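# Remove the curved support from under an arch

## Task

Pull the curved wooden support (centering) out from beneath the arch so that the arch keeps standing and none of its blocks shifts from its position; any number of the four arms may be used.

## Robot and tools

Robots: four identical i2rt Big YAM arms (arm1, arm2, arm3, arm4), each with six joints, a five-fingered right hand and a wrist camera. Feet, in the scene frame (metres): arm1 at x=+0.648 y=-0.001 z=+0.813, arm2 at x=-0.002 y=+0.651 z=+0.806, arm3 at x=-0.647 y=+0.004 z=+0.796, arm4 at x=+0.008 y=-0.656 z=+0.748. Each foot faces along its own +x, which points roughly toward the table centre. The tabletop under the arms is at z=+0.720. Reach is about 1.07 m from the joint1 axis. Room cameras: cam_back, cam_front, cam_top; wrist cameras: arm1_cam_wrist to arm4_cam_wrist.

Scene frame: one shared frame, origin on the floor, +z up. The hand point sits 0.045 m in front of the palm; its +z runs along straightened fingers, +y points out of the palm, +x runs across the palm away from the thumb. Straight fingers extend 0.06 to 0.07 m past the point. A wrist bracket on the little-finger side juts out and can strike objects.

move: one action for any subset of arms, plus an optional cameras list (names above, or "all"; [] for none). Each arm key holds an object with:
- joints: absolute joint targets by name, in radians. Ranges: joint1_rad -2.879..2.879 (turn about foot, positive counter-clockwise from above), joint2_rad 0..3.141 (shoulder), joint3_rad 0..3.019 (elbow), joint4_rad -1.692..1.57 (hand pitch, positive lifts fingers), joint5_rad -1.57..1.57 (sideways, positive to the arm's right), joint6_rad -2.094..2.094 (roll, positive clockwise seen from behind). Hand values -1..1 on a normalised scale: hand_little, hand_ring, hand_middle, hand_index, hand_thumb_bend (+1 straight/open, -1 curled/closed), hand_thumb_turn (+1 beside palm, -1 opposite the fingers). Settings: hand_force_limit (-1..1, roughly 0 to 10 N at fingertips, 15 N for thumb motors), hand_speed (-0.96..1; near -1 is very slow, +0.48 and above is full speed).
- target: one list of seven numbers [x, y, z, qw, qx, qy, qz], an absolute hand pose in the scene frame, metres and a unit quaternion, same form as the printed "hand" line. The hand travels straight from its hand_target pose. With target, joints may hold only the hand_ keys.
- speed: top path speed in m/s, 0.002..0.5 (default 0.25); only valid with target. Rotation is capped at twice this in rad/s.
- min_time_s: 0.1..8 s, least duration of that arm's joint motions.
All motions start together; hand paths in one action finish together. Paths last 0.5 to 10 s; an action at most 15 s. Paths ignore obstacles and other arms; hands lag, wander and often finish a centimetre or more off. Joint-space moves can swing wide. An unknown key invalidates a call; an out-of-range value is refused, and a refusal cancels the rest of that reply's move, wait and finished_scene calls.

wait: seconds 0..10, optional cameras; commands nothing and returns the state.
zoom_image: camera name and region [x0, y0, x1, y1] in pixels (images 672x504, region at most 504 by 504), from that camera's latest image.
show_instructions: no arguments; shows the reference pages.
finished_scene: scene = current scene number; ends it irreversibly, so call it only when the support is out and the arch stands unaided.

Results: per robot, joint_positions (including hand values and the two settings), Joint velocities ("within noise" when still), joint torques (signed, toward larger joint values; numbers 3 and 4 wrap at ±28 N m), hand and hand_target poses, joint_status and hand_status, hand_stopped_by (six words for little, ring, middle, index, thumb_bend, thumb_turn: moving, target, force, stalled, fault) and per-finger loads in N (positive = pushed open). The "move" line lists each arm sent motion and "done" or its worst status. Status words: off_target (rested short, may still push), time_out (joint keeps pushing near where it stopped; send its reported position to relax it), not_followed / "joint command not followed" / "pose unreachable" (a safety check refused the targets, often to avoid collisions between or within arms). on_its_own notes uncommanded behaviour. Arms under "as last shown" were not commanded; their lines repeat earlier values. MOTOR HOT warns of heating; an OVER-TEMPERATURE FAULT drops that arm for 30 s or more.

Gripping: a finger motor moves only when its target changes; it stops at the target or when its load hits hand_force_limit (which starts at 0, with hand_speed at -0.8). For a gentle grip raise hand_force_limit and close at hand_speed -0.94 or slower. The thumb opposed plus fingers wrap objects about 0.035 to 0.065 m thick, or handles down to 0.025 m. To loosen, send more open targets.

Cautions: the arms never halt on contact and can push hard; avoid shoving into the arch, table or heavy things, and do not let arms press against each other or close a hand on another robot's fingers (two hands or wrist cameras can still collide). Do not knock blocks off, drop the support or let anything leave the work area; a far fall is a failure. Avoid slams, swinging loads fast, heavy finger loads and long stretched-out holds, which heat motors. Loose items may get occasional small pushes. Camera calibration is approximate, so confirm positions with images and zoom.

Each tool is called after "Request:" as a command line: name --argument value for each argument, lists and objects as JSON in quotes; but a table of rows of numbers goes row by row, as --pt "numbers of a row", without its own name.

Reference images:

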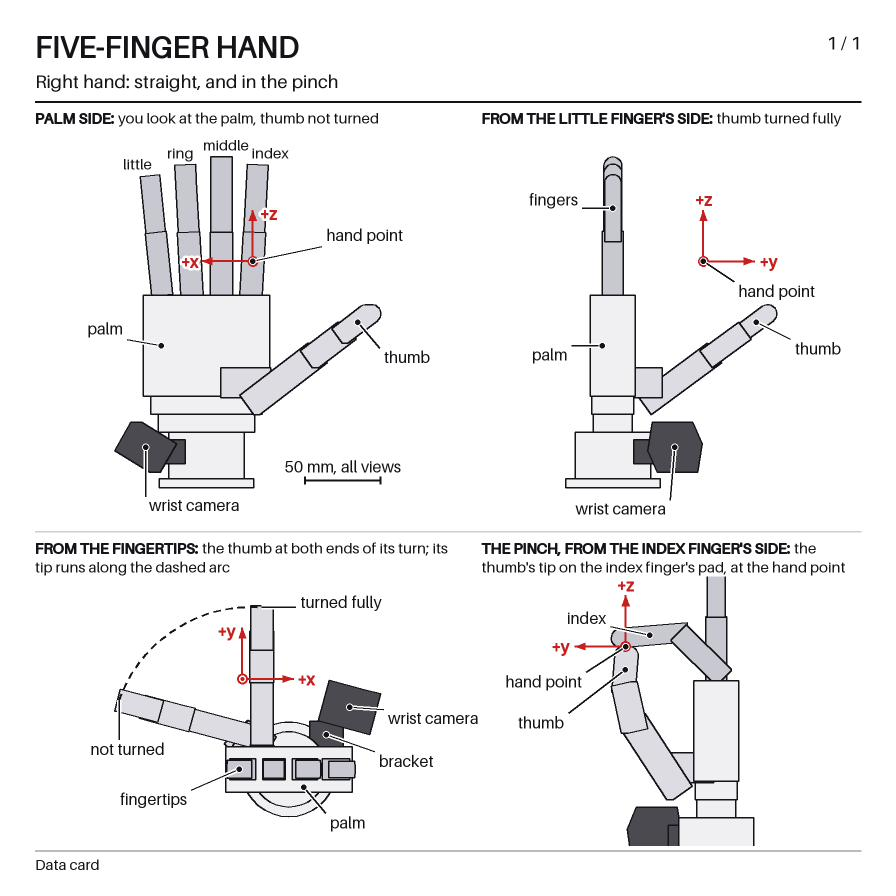

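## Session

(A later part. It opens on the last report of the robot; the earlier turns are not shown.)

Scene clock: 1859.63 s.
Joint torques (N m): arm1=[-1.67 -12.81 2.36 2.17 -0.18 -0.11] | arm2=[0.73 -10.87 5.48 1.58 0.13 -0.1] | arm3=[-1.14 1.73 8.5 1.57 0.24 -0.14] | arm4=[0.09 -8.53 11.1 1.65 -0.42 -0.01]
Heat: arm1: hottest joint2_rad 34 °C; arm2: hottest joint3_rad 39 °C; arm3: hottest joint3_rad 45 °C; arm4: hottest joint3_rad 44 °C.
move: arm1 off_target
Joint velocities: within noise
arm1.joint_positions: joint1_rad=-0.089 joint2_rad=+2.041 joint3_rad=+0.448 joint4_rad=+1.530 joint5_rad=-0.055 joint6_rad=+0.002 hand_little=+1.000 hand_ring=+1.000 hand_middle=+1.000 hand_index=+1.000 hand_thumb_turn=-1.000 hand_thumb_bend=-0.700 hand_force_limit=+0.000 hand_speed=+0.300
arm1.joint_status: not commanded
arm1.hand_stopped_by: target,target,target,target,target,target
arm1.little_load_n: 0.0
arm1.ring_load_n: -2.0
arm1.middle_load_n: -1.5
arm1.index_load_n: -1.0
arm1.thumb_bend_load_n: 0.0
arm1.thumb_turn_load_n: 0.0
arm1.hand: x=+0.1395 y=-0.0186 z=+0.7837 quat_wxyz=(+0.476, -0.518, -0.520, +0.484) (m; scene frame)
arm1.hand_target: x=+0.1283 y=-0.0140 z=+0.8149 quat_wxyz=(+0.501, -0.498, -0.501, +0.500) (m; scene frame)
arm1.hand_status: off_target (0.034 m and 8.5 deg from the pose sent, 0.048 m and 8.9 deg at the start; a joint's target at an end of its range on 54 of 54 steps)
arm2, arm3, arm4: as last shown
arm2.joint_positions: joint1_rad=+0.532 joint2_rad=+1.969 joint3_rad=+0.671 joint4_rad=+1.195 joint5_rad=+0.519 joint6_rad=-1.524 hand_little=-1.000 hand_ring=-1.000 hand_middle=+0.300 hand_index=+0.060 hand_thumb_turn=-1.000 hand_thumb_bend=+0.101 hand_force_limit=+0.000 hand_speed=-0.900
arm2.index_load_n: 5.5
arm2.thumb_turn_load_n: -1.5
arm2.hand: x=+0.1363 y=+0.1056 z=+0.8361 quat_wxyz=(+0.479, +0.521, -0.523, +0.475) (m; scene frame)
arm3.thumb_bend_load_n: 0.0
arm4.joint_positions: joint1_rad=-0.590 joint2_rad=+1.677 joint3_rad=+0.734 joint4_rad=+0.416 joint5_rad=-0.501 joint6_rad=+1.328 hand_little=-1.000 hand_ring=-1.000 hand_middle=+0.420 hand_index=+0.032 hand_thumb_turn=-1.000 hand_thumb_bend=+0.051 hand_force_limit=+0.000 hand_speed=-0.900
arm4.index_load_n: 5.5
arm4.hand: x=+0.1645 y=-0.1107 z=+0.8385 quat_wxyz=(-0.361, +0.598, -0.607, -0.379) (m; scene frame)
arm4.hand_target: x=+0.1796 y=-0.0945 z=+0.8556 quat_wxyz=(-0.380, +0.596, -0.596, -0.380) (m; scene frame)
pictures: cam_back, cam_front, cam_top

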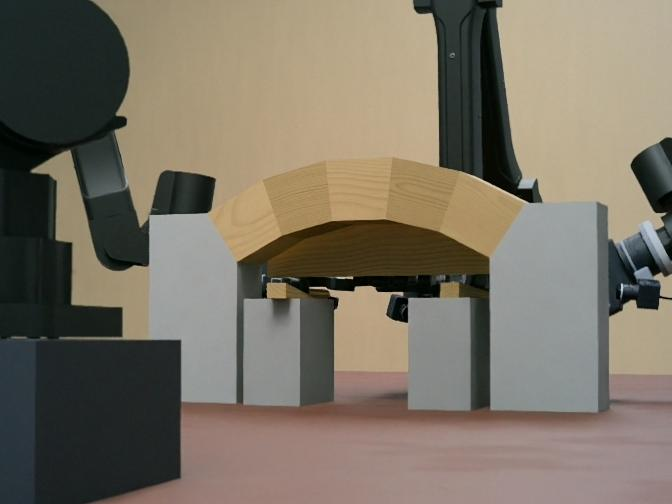

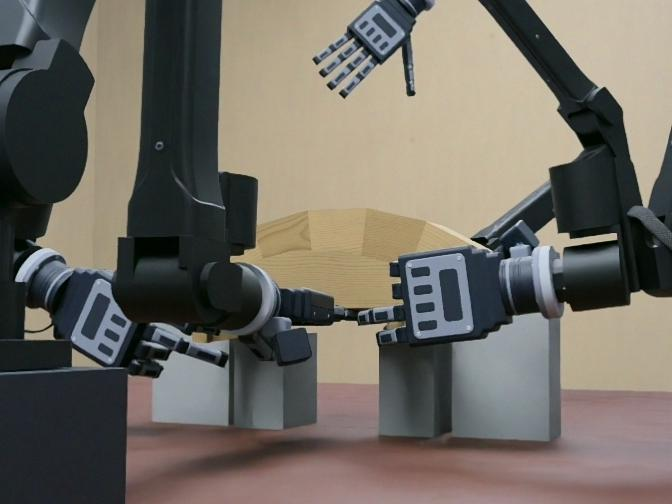

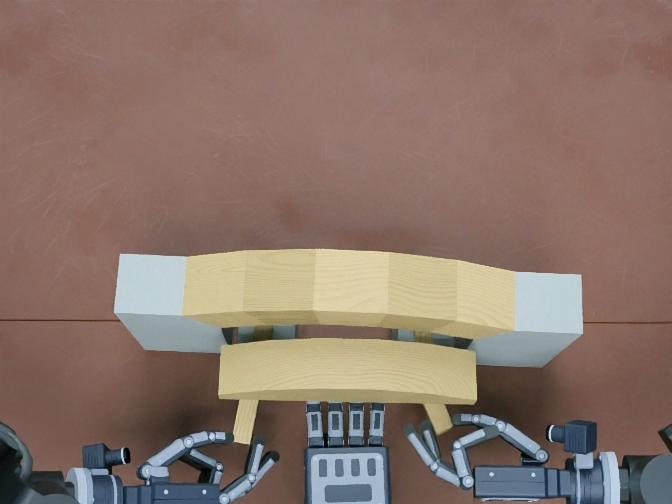

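Request:
move --arm1 '{"target": [0.170, -0.014, 0.822, 0.51715, -0.48225, -0.48225, 0.51715], "speed": 0.04}' --cameras '["cam_top", "cam_front"]'

Scene clock: 1874.33 s.
Joint torques (N m): arm1=[-1.61 -11.4 1.91 2.18 -0.23 -0.14] | arm2=[0.67 -10.93 5.49 1.58 0.12 -0.1] | arm3=[-1.14 1.73 8.49 1.57 0.24 -0.14] | arm4=[-0.62 -8.18 10.93 1.48 -0.34 0.07]
Heat: arm1: hottest joint2_rad 35 °C; arm2: hottest joint3_rad 39 °C; arm3: hottest joint3_rad 45 °C; arm4: hottest joint3_rad 45 °C.
move: arm1 off_target
Joint velocities: within noise
arm1.joint_positions: joint1_rad=-0.096 joint2_rad=+1.959 joint3_rad=+0.334 joint4_rad=+1.530 joint5_rad=-0.064 joint6_rad=+0.001 hand_little=+1.000 hand_ring=+1.000 hand_middle=+1.000 hand_index=+1.000 hand_thumb_turn=-1.000 hand_thumb_bend=-0.700 hand_force_limit=+0.000 hand_speed=+0.300
arm1.joint_status: not commanded
arm1.hand_stopped_by: target,target,target,target,target,target
arm1.little_load_n: 0.0
arm1.ring_load_n: -2.0
arm1.middle_load_n: -1.5
arm1.index_load_n: -0.5
arm1.thumb_bend_load_n: 0.0
arm1.thumb_turn_load_n: 0.0
arm1.hand: x=+0.1803 y=-0.0186 z=+0.7945 quat_wxyz=(+0.467, -0.526, -0.528, +0.476) (m; scene frame)
arm1.hand_target: x=+0.1701 y=-0.0140 z=+0.8221 quat_wxyz=(+0.492, -0.506, -0.511, +0.491) (m; scene frame)
arm1.hand_status: off_target (0.030 m and 10.3 deg from the pose sent, 0.049 m and 8.5 deg at the start; a joint's target at an end of its range on 48 of 48 steps)
arm2, arm3, arm4: as last shown
arm2.joint_positions: joint1_rad=+0.533 joint2_rad=+1.969 joint3_rad=+0.671 joint4_rad=+1.195 joint5_rad=+0.519 joint6_rad=-1.524 hand_little=-1.000 hand_ring=-1.000 hand_middle=+0.300 hand_index=+0.060 hand_thumb_turn=-1.000 hand_thumb_bend=+0.101 hand_force_limit=+0.000 hand_speed=-0.900
arm2.thumb_bend_load_n: 2.0
arm2.hand: x=+0.1365 y=+0.1057 z=+0.8361 quat_wxyz=(+0.479, +0.521, -0.523, +0.475) (m; scene frame)
arm4.index_load_n: 6.0
arm4.thumb_turn_load_n: -1.5
pictures: cam_front, cam_top

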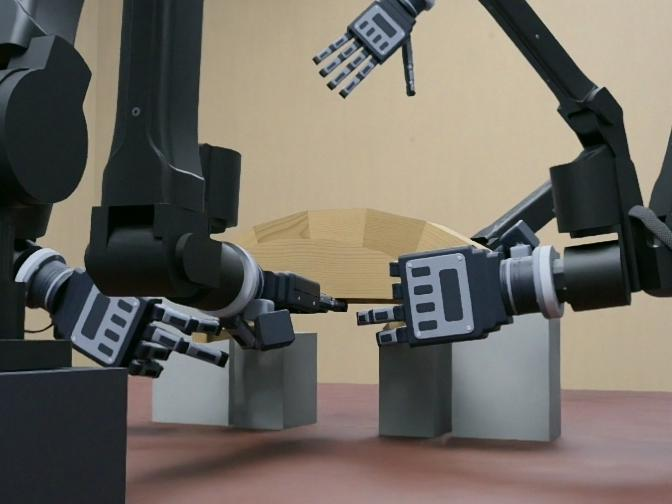

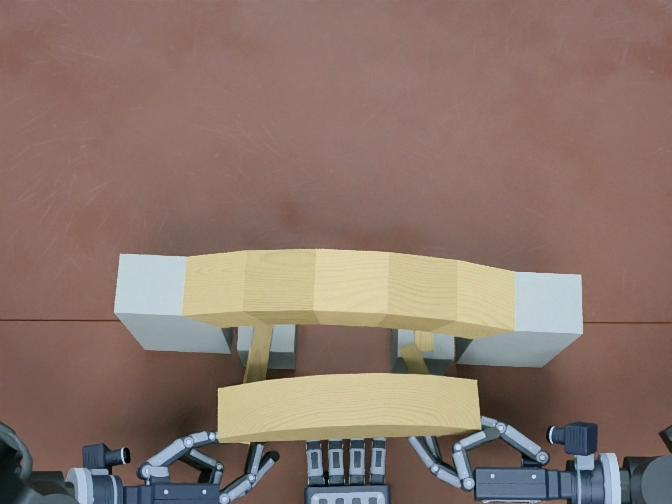

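Request:
move --arm1 '{"target": [0.212, -0.014, 0.835, 0.51715, -0.48225, -0.48225, 0.51715], "speed": 0.04}' --cameras '["cam_top", "cam_front", "arm3_cam_wrist"]'

Scene clock: 1882.43 s.
Joint torques (N m): arm1=[-1.67 -9.76 1.74 2.17 -0.18 -0.15] | arm2=[0.62 -10.81 5.48 1.58 0.12 -0.1] | arm3=[-1.14 1.79 8.49 1.57 0.25 -0.14] | arm4=[0.5 -8.47 11.1 1.52 -0.28 -0.01]
Heat: arm1: hottest joint2_rad 34 °C; arm2: hottest joint3_rad 39 °C; arm3: hottest joint3_rad 45 °C; arm4: hottest joint3_rad 46 °C.
move: arm1 off_target
Joint velocities: within noise
arm1.joint_positions: joint1_rad=-0.105 joint2_rad=+1.857 joint3_rad=+0.217 joint4_rad=+1.530 joint5_rad=-0.075 joint6_rad=-0.002 hand_little=+1.000 hand_ring=+1.000 hand_middle=+1.000 hand_index=+1.000 hand_thumb_turn=-1.000 hand_thumb_bend=-0.700 hand_force_limit=+0.000 hand_speed=+0.300
arm1.joint_status: not commanded
arm1.hand_stopped_by: target,target,target,target,target,target
arm1.little_load_n: -0.5
arm1.ring_load_n: -2.5
arm1.middle_load_n: -2.0
arm1.index_load_n: -0.5
arm1.thumb_bend_load_n: 0.0
arm1.thumb_turn_load_n: 0.0
arm1.hand: x=+0.2213 y=-0.0189 z=+0.8109 quat_wxyz=(+0.463, -0.528, -0.532, +0.473) (m; scene frame)
arm1.hand_target: x=+0.2122 y=-0.0142 z=+0.8351 quat_wxyz=(+0.487, -0.510, -0.516, +0.486) (m; scene frame)
arm1.hand_status: off_target (0.026 m and 11.2 deg from the pose sent, 0.052 m and 10.3 deg at the start; a joint's target at an end of its range on 55 of 55 steps)
arm2, arm3, arm4: as last shown
arm2.ring_load_n: -0.5
arm2.thumb_bend_load_n: 1.5
arm2.hand: x=+0.1367 y=+0.1057 z=+0.8361 quat_wxyz=(+0.479, +0.521, -0.523, +0.475) (m; scene frame)
arm2.hand_target: x=+0.1459 y=+0.0995 z=+0.8341 quat_wxyz=(+0.478, +0.521, -0.521, +0.478) (m; scene frame)
arm4.index_load_n: 5.5
arm4.thumb_turn_load_n: -1.0
pictures: arm3_cam_wrist, cam_front, cam_top

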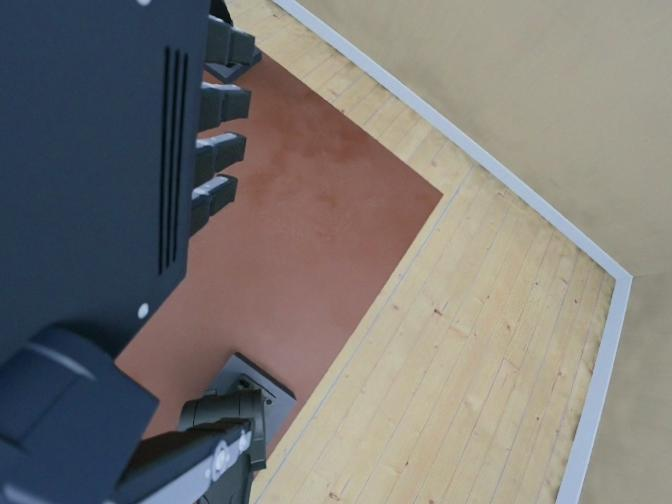

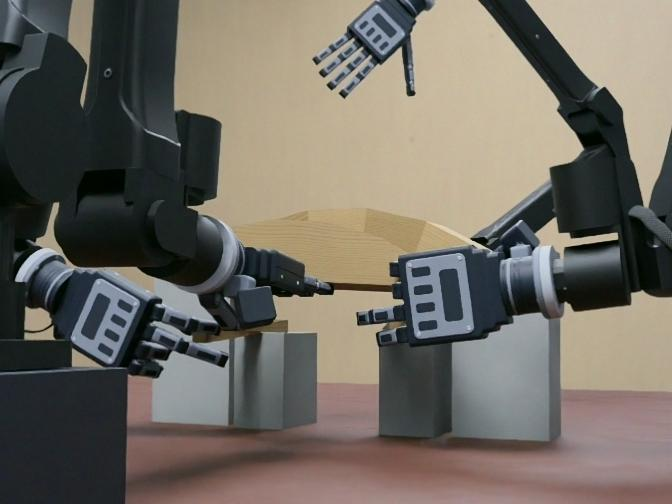

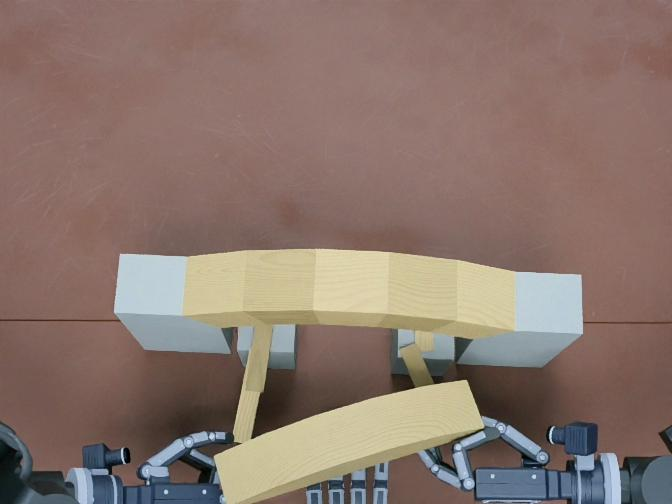

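Request:
move --arm1 '{"target": [0.200, -0.014, 0.880, 0.51715, -0.48225, -0.48225, 0.51715], "speed": 0.05}' --cameras '["cam_top", "cam_front", "arm2_cam_wrist"]'

Scene clock: 1900.53 s.
Joint torques (N m): arm1=[-1.49 -9.17 3.28 2.17 -0.06 0.01] | arm2=[0.79 -10.93 5.5 1.58 0.12 -0.09] | arm3=[-1.14 1.73 8.5 1.55 0.24 -0.14] | arm4=[0.73 -8.47 10.92 1.43 -0.36 0.04]
Heat: arm1: hottest joint2_rad 33 °C; arm2: hottest joint3_rad 39 °C; arm3: hottest joint3_rad 45 °C; arm4: hottest joint3_rad 46 °C.
move: arm1 off_target
Joint velocities: within noise
arm1.joint_positions: joint1_rad=-0.105 joint2_rad=+1.753 joint3_rad=+0.217 joint4_rad=+1.530 joint5_rad=-0.070 joint6_rad=-0.002 hand_little=+1.000 hand_ring=+1.000 hand_middle=+1.000 hand_index=+1.000 hand_thumb_turn=-1.000 hand_thumb_bend=-0.700 hand_force_limit=+0.000 hand_speed=+0.300
arm1.joint_status: not commanded
arm1.hand_stopped_by: target,target,target,target,target,target
arm1.little_load_n: 0.0
arm1.ring_load_n: -2.5
arm1.middle_load_n: -2.0
arm1.index_load_n: -0.5
arm1.thumb_bend_load_n: 0.0
arm1.thumb_turn_load_n: 0.0
arm1.hand: x=+0.2096 y=-0.0172 z=+0.8533 quat_wxyz=(+0.493, -0.503, -0.507, +0.497) (m; scene frame)
arm1.hand_target: x=+0.2005 y=-0.0142 z=+0.8799 quat_wxyz=(+0.514, -0.485, -0.486, +0.514) (m; scene frame)
arm1.hand_status: off_target (0.029 m and 5.2 deg from the pose sent, 0.072 m and 11.2 deg at the start; a joint's target at an end of its range on 53 of 53 steps)
arm2, arm3, arm4: as last shown
arm2.little_load_n: -0.5
arm2.ring_load_n: 0.0
arm4.index_load_n: 6.0
arm4.thumb_turn_load_n: -1.5
pictures: arm2_cam_wrist, cam_front, cam_top
camera_calibration:
arm2_cam_wrist: T_world_to_cam=[[-0.963194, 0.0268482, 0.267462, -0.102877], [-0.200646, 0.590321, -0.781833, 0.62052], [-0.178879, -0.806722, -0.563207, 0.694407], [0, 0, 0, 1]] pos_world=[0.149629, 0.19665, 0.903753]

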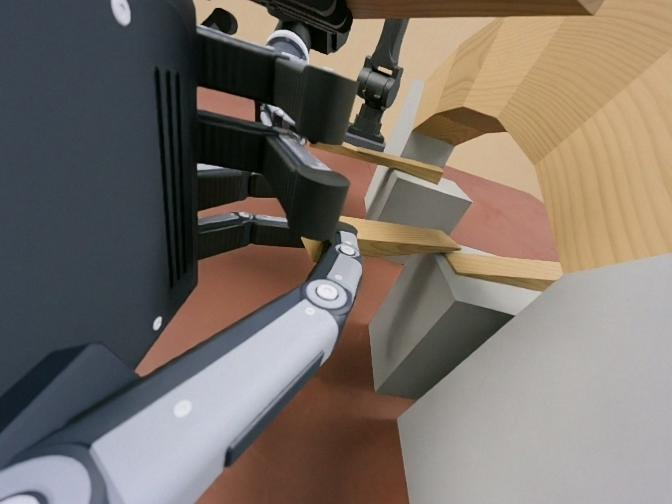

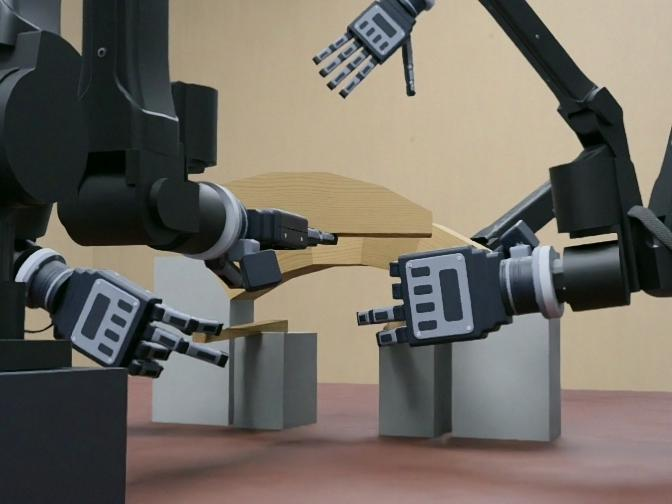

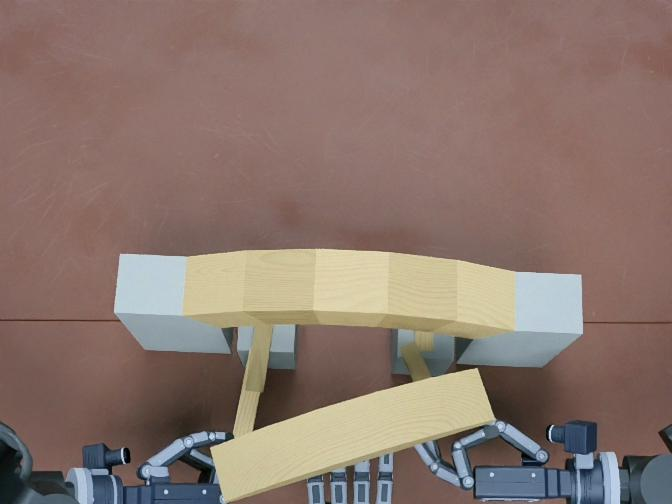

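Request:
move --arm1 '{"target": [0.205, -0.014, 0.905, 0.51715, -0.48225, -0.48225, 0.51715], "speed": 0.05}'

Request:
move --arm2 '{"target": [0.080, 0.099, 0.836, 0.4777, 0.5213, -0.5213, 0.4777], "speed": 0.05}' --arm4 '{"target": [0.088, -0.091, 0.851, 0.380, -0.596, 0.596, 0.380], "speed": 0.06}' --cameras '["cam_top", "cam_front", "arm2_cam_wrist", "arm4_cam_wrist"]'

Scene clock: 1917.77 s.
Joint torques (N m): arm1=[-1.55 -8.23 4.36 1.63 -0.09 0.01] | arm2=[0.62 -10.81 5.48 1.55 0.12 -0.09] | arm3=[-1.14 1.79 8.5 1.57 0.24 -0.14] | arm4=[1.03 -9.35 11.15 1.2 -0.36 0.04]
Heat: arm1: hottest joint2_rad 33 °C; arm2: hottest joint3_rad 39 °C; arm3: hottest joint3_rad 45 °C; arm4: hottest joint3_rad 47 °C.
move: arm1 off_target
Joint velocities: within noise
arm1.joint_positions: joint1_rad=-0.105 joint2_rad=+1.607 joint3_rad=+0.202 joint4_rad=+1.431 joint5_rad=-0.070 joint6_rad=-0.001 hand_little=+1.000 hand_ring=+1.000 hand_middle=+1.000 hand_index=+1.000 hand_thumb_turn=-1.000 hand_thumb_bend=-0.700 hand_force_limit=+0.000 hand_speed=+0.300
arm1.joint_status: not commanded
arm1.hand_stopped_by: target,target,target,target,target,target
arm1.little_load_n: 0.0
arm1.ring_load_n: -2.5
arm1.middle_load_n: -1.5
arm1.index_load_n: -0.5
arm1.thumb_bend_load_n: 0.5
arm1.thumb_turn_load_n: 0.0
arm1.hand: x=+0.2115 y=-0.0174 z=+0.8824 quat_wxyz=(+0.501, -0.495, -0.500, +0.504) (m; scene frame)
arm1.hand_target: x=+0.2052 y=-0.0142 z=+0.9047 quat_wxyz=(+0.517, -0.482, -0.482, +0.517) (m; scene frame)
arm1.hand_status: off_target (0.024 m and 3.4 deg from the pose sent, 0.052 m and 5.2 deg at the start)
arm2, arm3, arm4: as last shown
arm2.little_load_n: 0.0
arm4.thumb_turn_load_n: -1.0
pictures: none

Scene clock: 1919.90 s.
Joint torques (N m): arm1=[-1.61 -8.18 4.36 1.65 -0.09 0.01] | arm2=[-1.08 -13.04 2.74 2.81 -0.15 -0.18] | arm3=[-1.14 1.73 8.49 1.57 0.24 -0.14] | arm4=[1.32 -11.58 5.9 2.91 -0.18 0.23]
Heat: arm1: hottest joint2_rad 33 °C; arm2: hottest joint3_rad 39 °C; arm3: hottest joint3_rad 45 °C; arm4: hottest joint3_rad 46 °C.
move: arm2 off_target; arm4 off_target
Joint velocities: within noise
arm1: as last shown
arm1.index_load_n: -1.0
arm2.joint_positions: joint1_rad=+0.406 joint2_rad=+1.969 joint3_rad=+0.623 joint4_rad=+1.223 joint5_rad=+0.380 joint6_rad=-1.531 hand_little=-1.000 hand_ring=-1.000 hand_middle=+0.300 hand_index=+0.060 hand_thumb_turn=-1.000 hand_thumb_bend=+0.100 hand_force_limit=+0.000 hand_speed=-0.900
arm2.joint_status: not commanded
arm2.hand_stopped_by: target,target,target,force,target,target
arm2.little_load_n: 0.0
arm2.ring_load_n: 0.0
arm2.middle_load_n: 0.0
arm2.index_load_n: 1.5
arm2.thumb_bend_load_n: 0.5
arm2.thumb_turn_load_n: 0.0
arm2.hand: x=+0.0855 y=+0.1003 z=+0.8254 quat_wxyz=(+0.470, +0.530, -0.525, +0.471) (m; scene frame)
arm2.hand_target: x=+0.0800 y=+0.0990 z=+0.8359 quat_wxyz=(+0.478, +0.521, -0.521, +0.478) (m; scene frame)
arm2.hand_status: off_target (0.012 m and 1.6 deg from the pose sent, 0.057 m and 0.4 deg at the start)
arm3.joint_positions: joint1_rad=-0.835 joint2_rad=+0.622 joint3_rad=+1.408 joint4_rad=-1.574 joint5_rad=+0.250 joint6_rad=-1.336 hand_little=+1.000 hand_ring=+1.000 hand_middle=+1.000 hand_index=+1.000 hand_thumb_turn=+1.000 hand_thumb_bend=+1.000 hand_force_limit=+0.000 hand_speed=-0.800
arm3.joint_status: not commanded
arm3.hand_stopped_by: target,target,target,target,target,target
arm3.little_load_n: 0.0
arm3.ring_load_n: 0.0
arm3.middle_load_n: 0.0
arm3.index_load_n: 0.0
arm3.thumb_bend_load_n: 0.0
arm3.thumb_turn_load_n: 0.0
arm3.hand: x=-0.5958 y=-0.1853 z=+1.2645 quat_wxyz=(+0.223, +0.772, -0.498, +0.325) (m; scene frame)
arm3.hand_target: x=-0.5961 y=-0.1847 z=+1.2728 quat_wxyz=(+0.225, +0.768, -0.497, +0.335) (m; scene frame)
arm3.hand_status: not commanded
arm4.joint_positions: joint1_rad=-0.404 joint2_rad=+1.644 joint3_rad=+0.685 joint4_rad=+0.479 joint5_rad=-0.326 joint6_rad=+1.406 hand_little=-1.000 hand_ring=-1.000 hand_middle=+0.420 hand_index=+0.032 hand_thumb_turn=-1.000 hand_thumb_bend=+0.050 hand_force_limit=+0.000 hand_speed=-0.900
arm4.joint_status: not commanded
arm4.hand_stopped_by: target,target,target,force,target,target
arm4.little_load_n: 0.0
arm4.ring_load_n: 0.5
arm4.middle_load_n: 0.0
arm4.index_load_n: 0.0
arm4.thumb_bend_load_n: 0.0
arm4.thumb_turn_load_n: 0.0
arm4.hand: x=+0.0912 y=-0.0907 z=+0.8402 quat_wxyz=(-0.371, +0.602, -0.602, -0.372) (m; scene frame)
arm4.hand_target: x=+0.0881 y=-0.0910 z=+0.8510 quat_wxyz=(-0.380, +0.596, -0.596, -0.380) (m; scene frame)
arm4.hand_status: off_target (0.011 m and 1.7 deg from the pose sent, 0.080 m and 2.5 deg at the start)
pictures: arm2_cam_wrist, arm4_cam_wrist, cam_front, cam_top
camera_calibration:
arm2_cam_wrist: T_world_to_cam=[[-0.963141, 0.00866817, 0.268859, -0.148482], [-0.208615, 0.606919, -0.766896, 0.591721], [-0.169823, -0.794717, -0.58274, 0.689014], [0, 0, 0, 1]] pos_world=[0.0974436, 0.189731, 0.895225]
arm4_cam_wrist: T_world_to_cam=[[-0.953393, -0.140993, -0.266763, 0.295197], [-0.248209, -0.136226, 0.95908, -0.799056], [-0.171564, 0.980593, 0.0948813, 0.140479], [0, 0, 0, 1]] pos_world=[0.107207, -0.204985, 0.831778]

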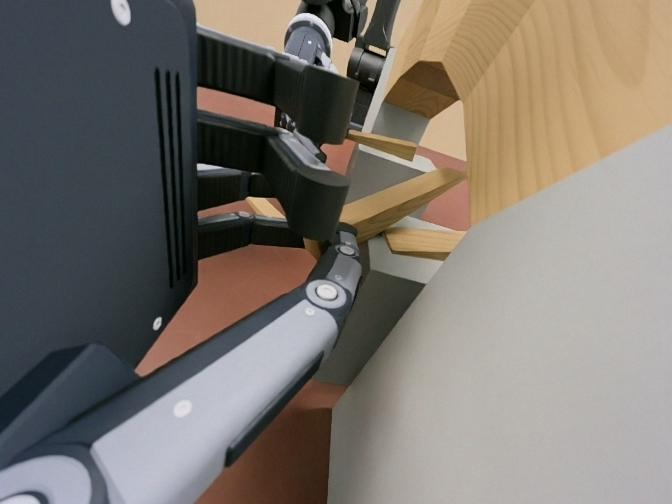

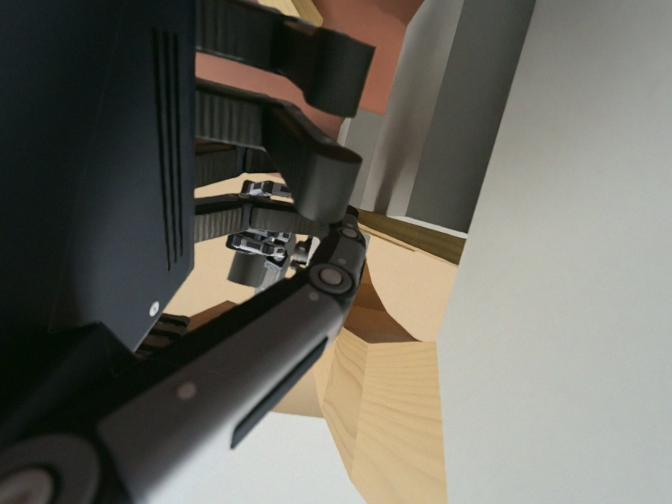

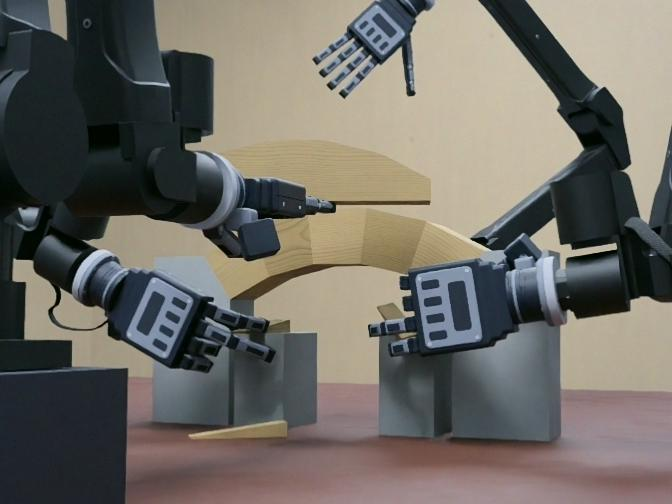

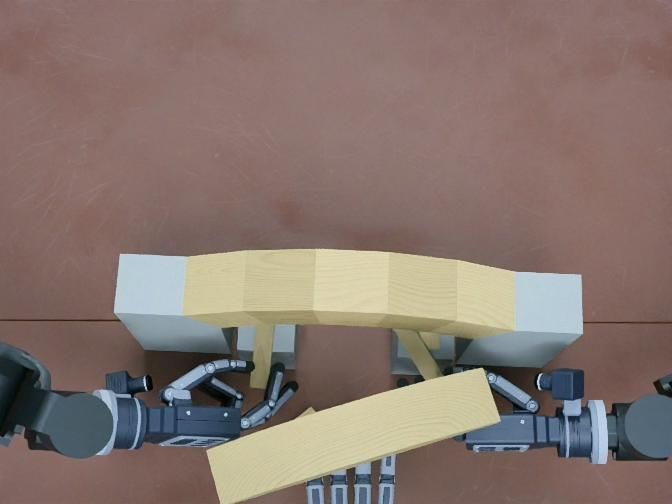

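Request:
move --arm2 '{"joints": {"hand_index": 0.35, "hand_speed": -0.7}}' --arm4 '{"joints": {"hand_index": 0.4, "hand_speed": -0.5}}'

Request:
move --arm2 '{"target": [0.150, 0.115, 0.840, 0.4777, 0.5213, -0.5213, 0.4777], "speed": 0.08}' --arm4 '{"target": [0.160, -0.12, 0.855, 0.380, -0.596, 0.596, 0.380], "speed": 0.08}' --cameras '["cam_top", "cam_front", "arm2_cam_wrist"]'

Scene clock: 1929.00 s.
Joint torques (N m): arm1=[-1.61 -8.29 4.36 1.62 -0.09 0.01] | arm2=[-1.08 -12.98 2.71 2.78 -0.14 -0.19] | arm3=[-1.14 1.73 8.49 1.58 0.25 -0.14] | arm4=[1.44 -11.16 5.87 2.73 -0.14 0.21]
Heat: arm1: hottest joint2_rad 33 °C; arm2: hottest joint3_rad 38 °C; arm3: hottest joint3_rad 45 °C; arm4: hottest joint3_rad 43 °C.
move: arm2 done; arm4 done
Joint velocities: within noise
arm1, arm3: as last shown
arm1.ring_load_n: -2.0
arm1.index_load_n: -0.5
arm1.thumb_bend_load_n: 0.0
arm2.joint_positions: joint1_rad=+0.406 joint2_rad=+1.969 joint3_rad=+0.623 joint4_rad=+1.223 joint5_rad=+0.380 joint6_rad=-1.531 hand_little=-1.000 hand_ring=-1.000 hand_middle=+0.300 hand_index=+0.350 hand_thumb_turn=-1.000 hand_thumb_bend=+0.100 hand_force_limit=+0.000 hand_speed=-0.700
arm2.joint_status: all done
arm2.hand_stopped_by: target,target,target,target,target,target
arm2.little_load_n: 0.0
arm2.ring_load_n: 0.0
arm2.middle_load_n: 0.0
arm2.index_load_n: 0.0
arm2.thumb_bend_load_n: 0.0
arm2.thumb_turn_load_n: 0.5
arm2.hand: x=+0.0856 y=+0.1003 z=+0.8255 quat_wxyz=(+0.470, +0.530, -0.525, +0.471) (m; scene frame)
arm2.hand_target: x=+0.0800 y=+0.0990 z=+0.8359 quat_wxyz=(+0.478, +0.521, -0.521, +0.478) (m; scene frame)
arm2.hand_status: not commanded
arm4.joint_positions: joint1_rad=-0.404 joint2_rad=+1.644 joint3_rad=+0.685 joint4_rad=+0.479 joint5_rad=-0.325 joint6_rad=+1.407 hand_little=-1.000 hand_ring=-1.000 hand_middle=+0.420 hand_index=+0.400 hand_thumb_turn=-1.000 hand_thumb_bend=+0.050 hand_force_limit=+0.000 hand_speed=-0.500
arm4.joint_status: all done
arm4.hand_stopped_by: target,target,target,target,target,target
arm4.little_load_n: 0.0
arm4.ring_load_n: 0.0
arm4.middle_load_n: 0.0
arm4.index_load_n: 0.0
arm4.thumb_bend_load_n: 0.0
arm4.thumb_turn_load_n: 0.0
arm4.hand: x=+0.0913 y=-0.0906 z=+0.8403 quat_wxyz=(-0.371, +0.601, -0.602, -0.372) (m; scene frame)
arm4.hand_target: x=+0.0881 y=-0.0909 z=+0.8510 quat_wxyz=(-0.380, +0.596, -0.596, -0.380) (m; scene frame)
arm4.hand_status: not commanded
pictures: none

Scene clock: 1930.67 s.
Joint torques (N m): arm1=[-1.61 -8.23 4.36 1.65 -0.09 0.01] | arm2=[0.03 -13.22 5.03 1.4 0.12 -0.04] | arm3=[-1.14 1.73 8.49 1.57 0.24 -0.14] | arm4=[0.5 -10.05 7.49 1.33 -0.44 0]
Heat: arm1: hottest joint2_rad 33 °C; arm2: hottest joint3_rad 38 °C; arm3: hottest joint3_rad 45 °C; arm4: hottest joint3_rad 43 °C.
move: arm2 off_target; arm4 off_target
Joint velocities: within noise
arm1, arm3: as last shown
arm1.ring_load_n: -2.5
arm1.middle_load_n: -2.0
arm2.joint_positions: joint1_rad=+0.563 joint2_rad=+1.969 joint3_rad=+0.638 joint4_rad=+1.202 joint5_rad=+0.547 joint6_rad=-1.527 hand_little=-1.000 hand_ring=-1.000 hand_middle=+0.300 hand_index=+0.350 hand_thumb_turn=-1.000 hand_thumb_bend=+0.100 hand_force_limit=+0.000 hand_speed=-0.700
arm2.joint_status: not commanded
arm2.hand_stopped_by: target,target,target,target,target,target
arm2.little_load_n: 0.0
arm2.ring_load_n: 0.0
arm2.middle_load_n: 0.0
arm2.index_load_n: 0.0
arm2.thumb_bend_load_n: 0.0
arm2.thumb_turn_load_n: 0.0
arm2.hand: x=+0.1403 y=+0.1234 z=+0.8282 quat_wxyz=(+0.478, +0.531, -0.523, +0.465) (m; scene frame)
arm2.hand_target: x=+0.1500 y=+0.1154 z=+0.8401 quat_wxyz=(+0.478, +0.521, -0.521, +0.478) (m; scene frame)
arm2.hand_status: off_target (0.017 m and 1.8 deg from the pose sent, 0.068 m and 1.6 deg at the start)
arm4.joint_positions: joint1_rad=-0.586 joint2_rad=+1.639 joint3_rad=+0.685 joint4_rad=+0.450 joint5_rad=-0.493 joint6_rad=+1.335 hand_little=-1.000 hand_ring=-1.000 hand_middle=+0.420 hand_index=+0.400 hand_thumb_turn=-1.000 hand_thumb_bend=+0.050 hand_force_limit=+0.000 hand_speed=-0.500
arm4.joint_status: not commanded
arm4.hand_stopped_by: target,target,target,target,target,target
arm4.little_load_n: 0.0
arm4.ring_load_n: 0.0
arm4.middle_load_n: 0.0
arm4.index_load_n: 0.0
arm4.thumb_bend_load_n: 0.0
arm4.thumb_turn_load_n: -0.5
arm4.hand: x=+0.1560 y=-0.1228 z=+0.8441 quat_wxyz=(-0.370, +0.595, -0.603, -0.381) (m; scene frame)
arm4.hand_target: x=+0.1600 y=-0.1201 z=+0.8551 quat_wxyz=(-0.380, +0.596, -0.596, -0.380) (m; scene frame)
arm4.hand_status: off_target (0.012 m and 1.4 deg from the pose sent, 0.076 m and 1.7 deg at the start)
pictures: arm2_cam_wrist, cam_front, cam_top
camera_calibration:
arm2_cam_wrist: T_world_to_cam=[[-0.958108, 0.0188843, 0.285784, -0.112722], [-0.216422, 0.605822, -0.765599, 0.591399], [-0.187592, -0.795376, -0.576356, 0.715629], [0, 0, 0, 1]] pos_world=[0.154238, 0.213041, 0.897445]

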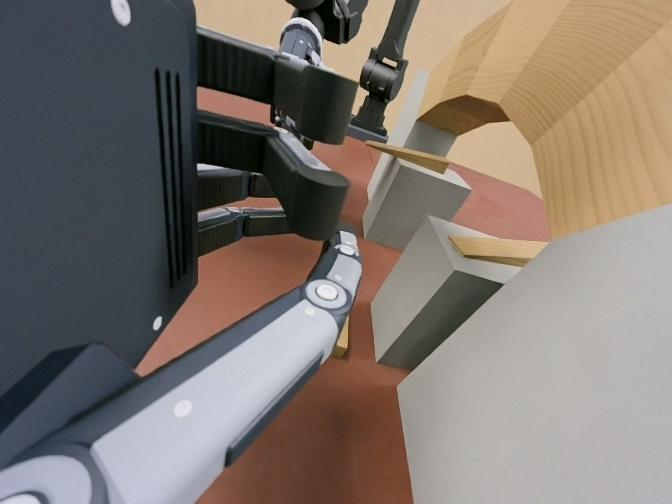

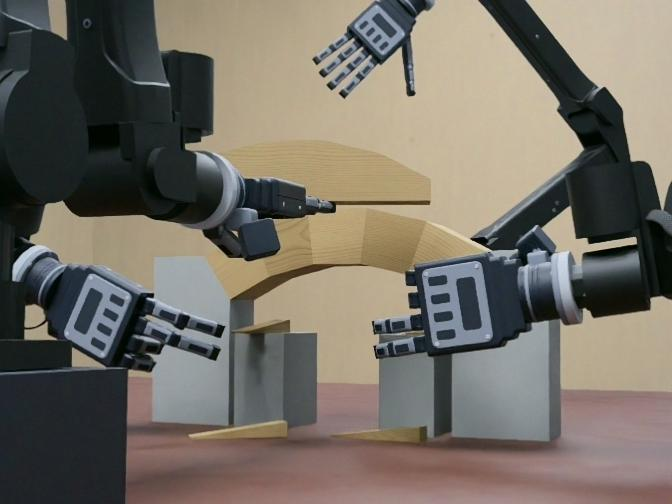

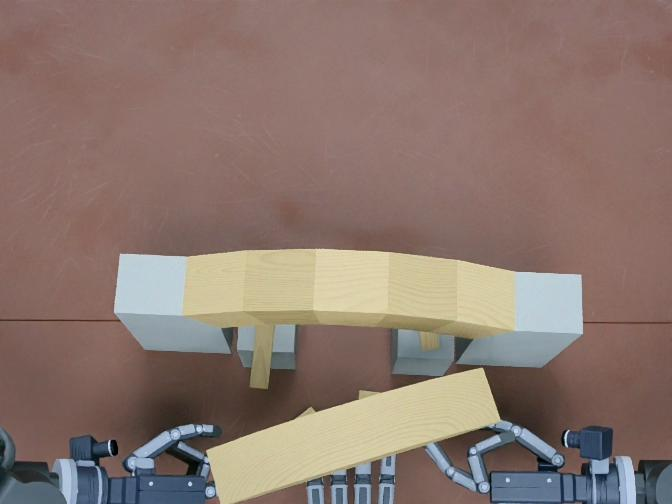

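Request:
move --arm2 '{"target": [0.16, 0.22, 1.02, 0.4056, 0.5792, -0.5792, 0.4056], "speed": 0.25}' --arm4 '{"target": [0.17, -0.22, 1.00, 0.380, -0.596, 0.596, 0.380], "speed": 0.25}'

Request:
move --arm2 '{"joints": {"joint1_rad": -0.3, "joint2_rad": 0.646, "joint3_rad": 1.374, "joint4_rad": -1.418, "joint5_rad": 0.091, "joint6_rad": -0.991, "hand_little": 1, "hand_ring": 1, "hand_middle": 1, "hand_index": 1, "hand_thumb_bend": 1, "hand_speed": 0.3}, "min_time_s": 3}' --arm4 '{"joints": {"joint1_rad": 0.6, "joint2_rad": 0.644, "joint3_rad": 1.326, "joint4_rad": -1.552, "joint5_rad": -0.099, "joint6_rad": -1.379, "hand_little": 1, "hand_ring": 1, "hand_middle": 1, "hand_index": 1, "hand_thumb_bend": 1, "hand_speed": 0.3}, "min_time_s": 3}' --cameras '["cam_top", "cam_front"]'

Scene clock: 1960.07 s.
Joint torques (N m): arm1=[-1.55 -8.12 4.46 1.66 -0.09 -0.01] | arm2=[0.62 -6.01 12.38 1.18 0.1 -0.04] | arm3=[-1.08 1.73 8.5 1.57 0.24 -0.14] | arm4=[-0.03 -5.01 11.37 1.46 -0.53 -0.05]
Heat: arm1: hottest joint2_rad 33 °C; arm2: hottest joint3_rad 39 °C; arm3: hottest joint3_rad 45 °C; arm4: hottest joint3_rad 40 °C.
move: arm2 off_target; arm4 off_target
Joint velocities: within noise
arm1, arm3: as last shown
arm1.joint_positions: joint1_rad=-0.105 joint2_rad=+1.606 joint3_rad=+0.200 joint4_rad=+1.431 joint5_rad=-0.070 joint6_rad=+0.001 hand_little=+1.000 hand_ring=+1.000 hand_middle=+1.000 hand_index=+1.000 hand_thumb_turn=-1.000 hand_thumb_bend=-0.700 hand_force_limit=+0.000 hand_speed=+0.300
arm1.middle_load_n: -1.5
arm1.hand: x=+0.2119 y=-0.0174 z=+0.8826 quat_wxyz=(+0.501, -0.495, -0.499, +0.505) (m; scene frame)
arm1.hand_target: x=+0.2052 y=-0.0141 z=+0.9048 quat_wxyz=(+0.517, -0.482, -0.482, +0.517) (m; scene frame)
arm2.joint_positions: joint1_rad=+0.721 joint2_rad=+1.149 joint3_rad=+0.654 joint4_rad=+0.004 joint5_rad=+0.665 joint6_rad=-1.294 hand_little=-1.000 hand_ring=-1.000 hand_middle=+0.300 hand_index=+0.350 hand_thumb_turn=-1.000 hand_thumb_bend=+0.100 hand_force_limit=+0.000 hand_speed=-0.700
arm2.joint_status: not commanded
arm2.hand_stopped_by: target,target,target,target,target,target
arm2.little_load_n: 0.0
arm2.ring_load_n: 0.0
arm2.middle_load_n: 0.0
arm2.index_load_n: 0.0
arm2.thumb_bend_load_n: 0.0
arm2.thumb_turn_load_n: 0.5
arm2.hand: x=+0.1452 y=+0.2309 z=+0.9957 quat_wxyz=(+0.409, +0.590, -0.580, +0.384) (m; scene frame)
arm2.hand_target: x=+0.1593 y=+0.2213 z=+1.0201 quat_wxyz=(+0.406, +0.579, -0.579, +0.406) (m; scene frame)
arm2.hand_status: off_target (0.031 m and 2.8 deg from the pose sent, 0.216 m and 13.7 deg at the start)
arm4.joint_positions: joint1_rad=-0.772 joint2_rad=+1.118 joint3_rad=+0.672 joint4_rad=-0.126 joint5_rad=-0.657 joint6_rad=+1.224 hand_little=-1.000 hand_ring=-1.000 hand_middle=+0.420 hand_index=+0.400 hand_thumb_turn=-1.000 hand_thumb_bend=+0.050 hand_force_limit=+0.000 hand_speed=-0.500
arm4.joint_status: not commanded
arm4.hand_stopped_by: target,target,target,target,target,target
arm4.little_load_n: 0.0
arm4.ring_load_n: 0.0
arm4.middle_load_n: 0.0
arm4.index_load_n: 0.0
arm4.thumb_bend_load_n: 0.0
arm4.thumb_turn_load_n: 0.0
arm4.hand: x=+0.1635 y=-0.2234 z=+0.9843 quat_wxyz=(-0.366, +0.595, -0.605, -0.382) (m; scene frame)
arm4.hand_target: x=+0.1698 y=-0.2203 z=+1.0000 quat_wxyz=(-0.380, +0.596, -0.596, -0.380) (m; scene frame)
arm4.hand_status: off_target (0.017 m and 1.9 deg from the pose sent, 0.184 m and 1.4 deg at the start)
pictures: none

Scene clock: 1963.93 s.
Joint torques (N m): arm1=[-1.55 -8.12 4.45 1.66 -0.09 0] | arm2=[-1.2 1.49 10.8 1.14 -0.12 0] | arm3=[-1.08 1.73 8.49 1.57 0.24 -0.14] | arm4=[1.03 3.08 12.9 1.2 -0.07 -0.01]
Heat: arm1: hottest joint2_rad 33 °C; arm2: hottest joint3_rad 40 °C; arm3: hottest joint3_rad 45 °C; arm4: hottest joint3_rad 41 °C.
move: arm2 done; arm4 done
Joint velocities: within noise
arm1, arm3: as last shown
arm1.ring_load_n: -2.0
arm1.thumb_bend_load_n: 0.5
arm2.joint_positions: joint1_rad=-0.289 joint2_rad=+0.648 joint3_rad=+1.332 joint4_rad=-1.406 joint5_rad=+0.095 joint6_rad=-0.999 hand_little=+1.000 hand_ring=+1.000 hand_middle=+1.000 hand_index=+1.000 hand_thumb_turn=-1.000 hand_thumb_bend=+1.000 hand_force_limit=+0.000 hand_speed=+0.300
arm2.joint_status: all done
arm2.hand_stopped_by: target,target,target,target,target,target
arm2.little_load_n: 0.0
arm2.ring_load_n: 0.0
arm2.middle_load_n: -0.5
arm2.index_load_n: 0.0
arm2.thumb_bend_load_n: 0.0
arm2.thumb_turn_load_n: 0.0
arm2.hand: x=-0.1187 y=+0.4607 z=+1.2421 quat_wxyz=(+0.283, +0.290, -0.863, +0.301) (m; scene frame)
arm2.hand_target: x=-0.1184 y=+0.4660 z=+1.2593 quat_wxyz=(+0.291, +0.280, -0.859, +0.313) (m; scene frame)
arm2.hand_status: not commanded
arm3.ring_load_n: -0.5
arm4.joint_positions: joint1_rad=+0.593 joint2_rad=+0.643 joint3_rad=+1.269 joint4_rad=-1.542 joint5_rad=-0.101 joint6_rad=-1.367 hand_little=+1.000 hand_ring=+1.000 hand_middle=+1.000 hand_index=+1.000 hand_thumb_turn=-1.000 hand_thumb_bend=+1.000 hand_force_limit=+0.000 hand_speed=+0.300
arm4.joint_status: all done
arm4.hand_stopped_by: target,target,target,target,target,target
arm4.little_load_n: 0.0
arm4.ring_load_n: 0.0
arm4.middle_load_n: 0.0
arm4.index_load_n: 0.0
arm4.thumb_bend_load_n: 0.0
arm4.thumb_turn_load_n: 0.0
arm4.hand: x=-0.0837 y=-0.4693 z=+1.1396 quat_wxyz=(-0.315, +0.499, +0.805, +0.066) (m; scene frame)
arm4.hand_target: x=-0.0836 y=-0.4702 z=+1.1636 quat_wxyz=(-0.334, +0.487, +0.804, +0.075) (m; scene frame)
arm4.hand_status: not commanded
pictures: cam_front, cam_top

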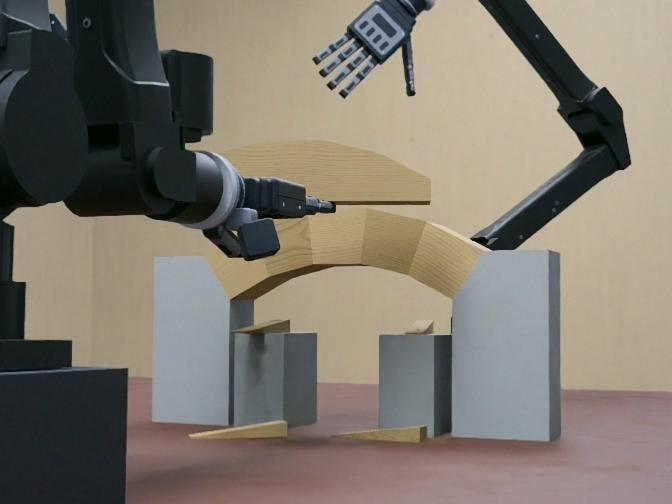

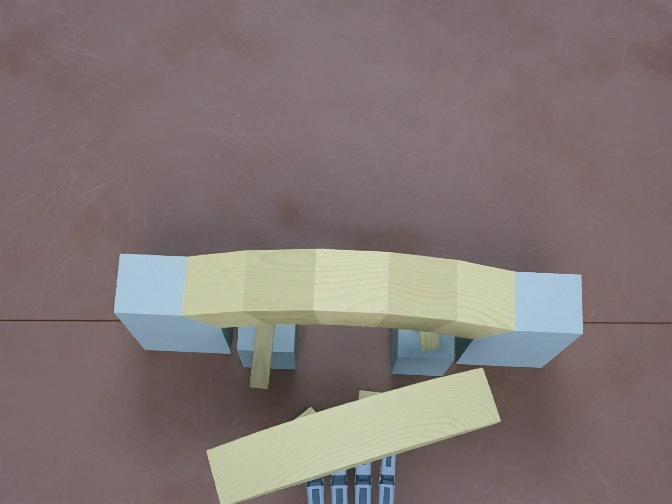

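Request:
move --arm1 '{"joints": {"joint1_rad": -0.78, "hand_thumb_bend": -0.95}, "min_time_s": 4}' --cameras '["cam_top", "cam_front", "arm2_cam_wrist", "arm1_cam_wrist"]'

Scene clock: 1981.27 s.
Joint torques (N m): arm1=[-1.32 -8.12 4.49 1.66 -0.1 0] | arm2=[-1.14 1.44 10.78 1.16 -0.12 0] | arm3=[-1.14 1.79 8.5 1.57 0.24 -0.14] | arm4=[1.08 2.84 12.92 1.01 -0.1 -0.12]
Heat: arm1: hottest joint2_rad 33 °C; arm2: hottest joint3_rad 42 °C; arm3: hottest joint3_rad 45 °C; arm4: hottest joint3_rad 44 °C.
move: arm1 done
Joint velocities: within noise
arm1.joint_positions: joint1_rad=-0.774 joint2_rad=+1.606 joint3_rad=+0.200 joint4_rad=+1.431 joint5_rad=-0.069 joint6_rad=+0.001 hand_little=+1.000 hand_ring=+1.000 hand_middle=+1.000 hand_index=+1.000 hand_thumb_turn=-1.000 hand_thumb_bend=-0.934 hand_force_limit=+0.000 hand_speed=+0.300
arm1.joint_status: all done
arm1.hand_stopped_by: target,target,target,target,force,target
arm1.little_load_n: 0.0
arm1.ring_load_n: -2.0
arm1.middle_load_n: -2.0
arm1.index_load_n: -0.5
arm1.thumb_bend_load_n: 8.0
arm1.thumb_turn_load_n: 1.0
arm1.hand: x=+0.2952 y=+0.2561 z=+0.8837 quat_wxyz=(+0.641, -0.630, -0.311, +0.310) (m; scene frame)
arm1.hand_target: x=+0.2917 y=+0.2623 z=+0.9058 quat_wxyz=(+0.661, -0.611, -0.300, +0.317) (m; scene frame)
arm1.hand_status: not commanded
arm2, arm3, arm4: as last shown
arm2.middle_load_n: 0.0
arm3.ring_load_n: 0.0
arm4.joint_positions: joint1_rad=+0.593 joint2_rad=+0.643 joint3_rad=+1.269 joint4_rad=-1.542 joint5_rad=-0.101 joint6_rad=-1.368 hand_little=+1.000 hand_ring=+1.000 hand_middle=+1.000 hand_index=+1.000 hand_thumb_turn=-1.000 hand_thumb_bend=+1.000 hand_force_limit=+0.000 hand_speed=+0.300
arm4.hand: x=-0.0837 y=-0.4692 z=+1.1396 quat_wxyz=(-0.315, +0.499, +0.805, +0.066) (m; scene frame)
pictures: arm1_cam_wrist, arm2_cam_wrist, cam_front, cam_top
camera_calibration:
arm1_cam_wrist: T_world_to_cam=[[0.173298, 0.254262, -0.951482, 0.72561], [-0.0833176, -0.958852, -0.271407, 0.505616], [-0.981339, 0.126309, -0.144982, 0.504875], [0, 0, 0, 1]] pos_world=[0.411834, 0.236545, 0.900831]
arm2_cam_wrist: T_world_to_cam=[[-0.809, 0.571081, -0.139231, -0.194229], [0.585105, 0.759671, -0.283817, 0.073776], [-0.0563127, -0.311073, -0.948716, 1.42884], [0, 0, 0, 1]] pos_world=[-0.119836, 0.499347, 1.34946]

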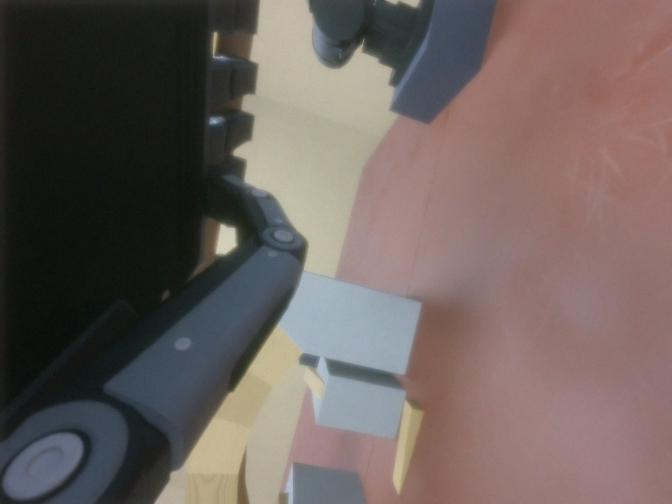

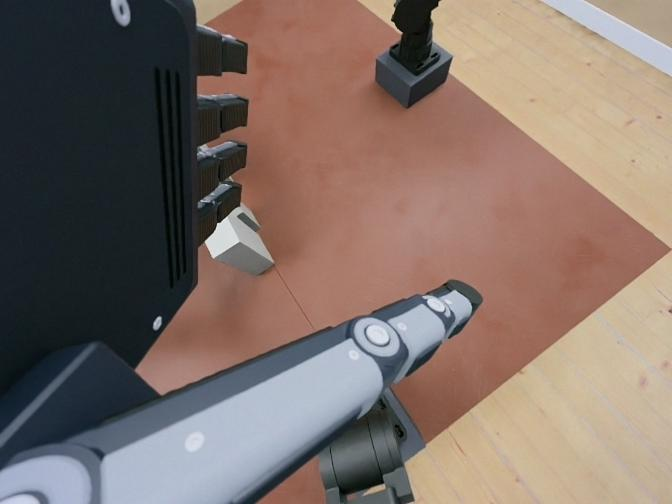

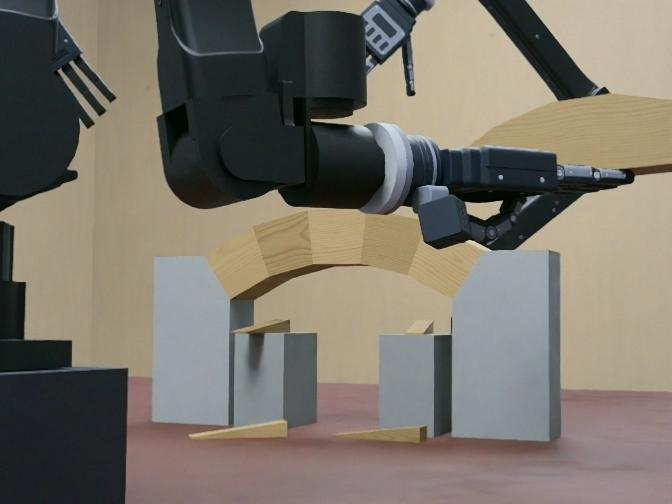

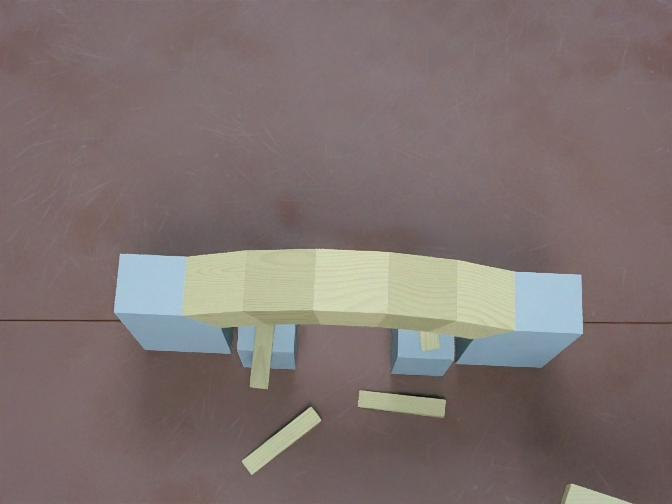

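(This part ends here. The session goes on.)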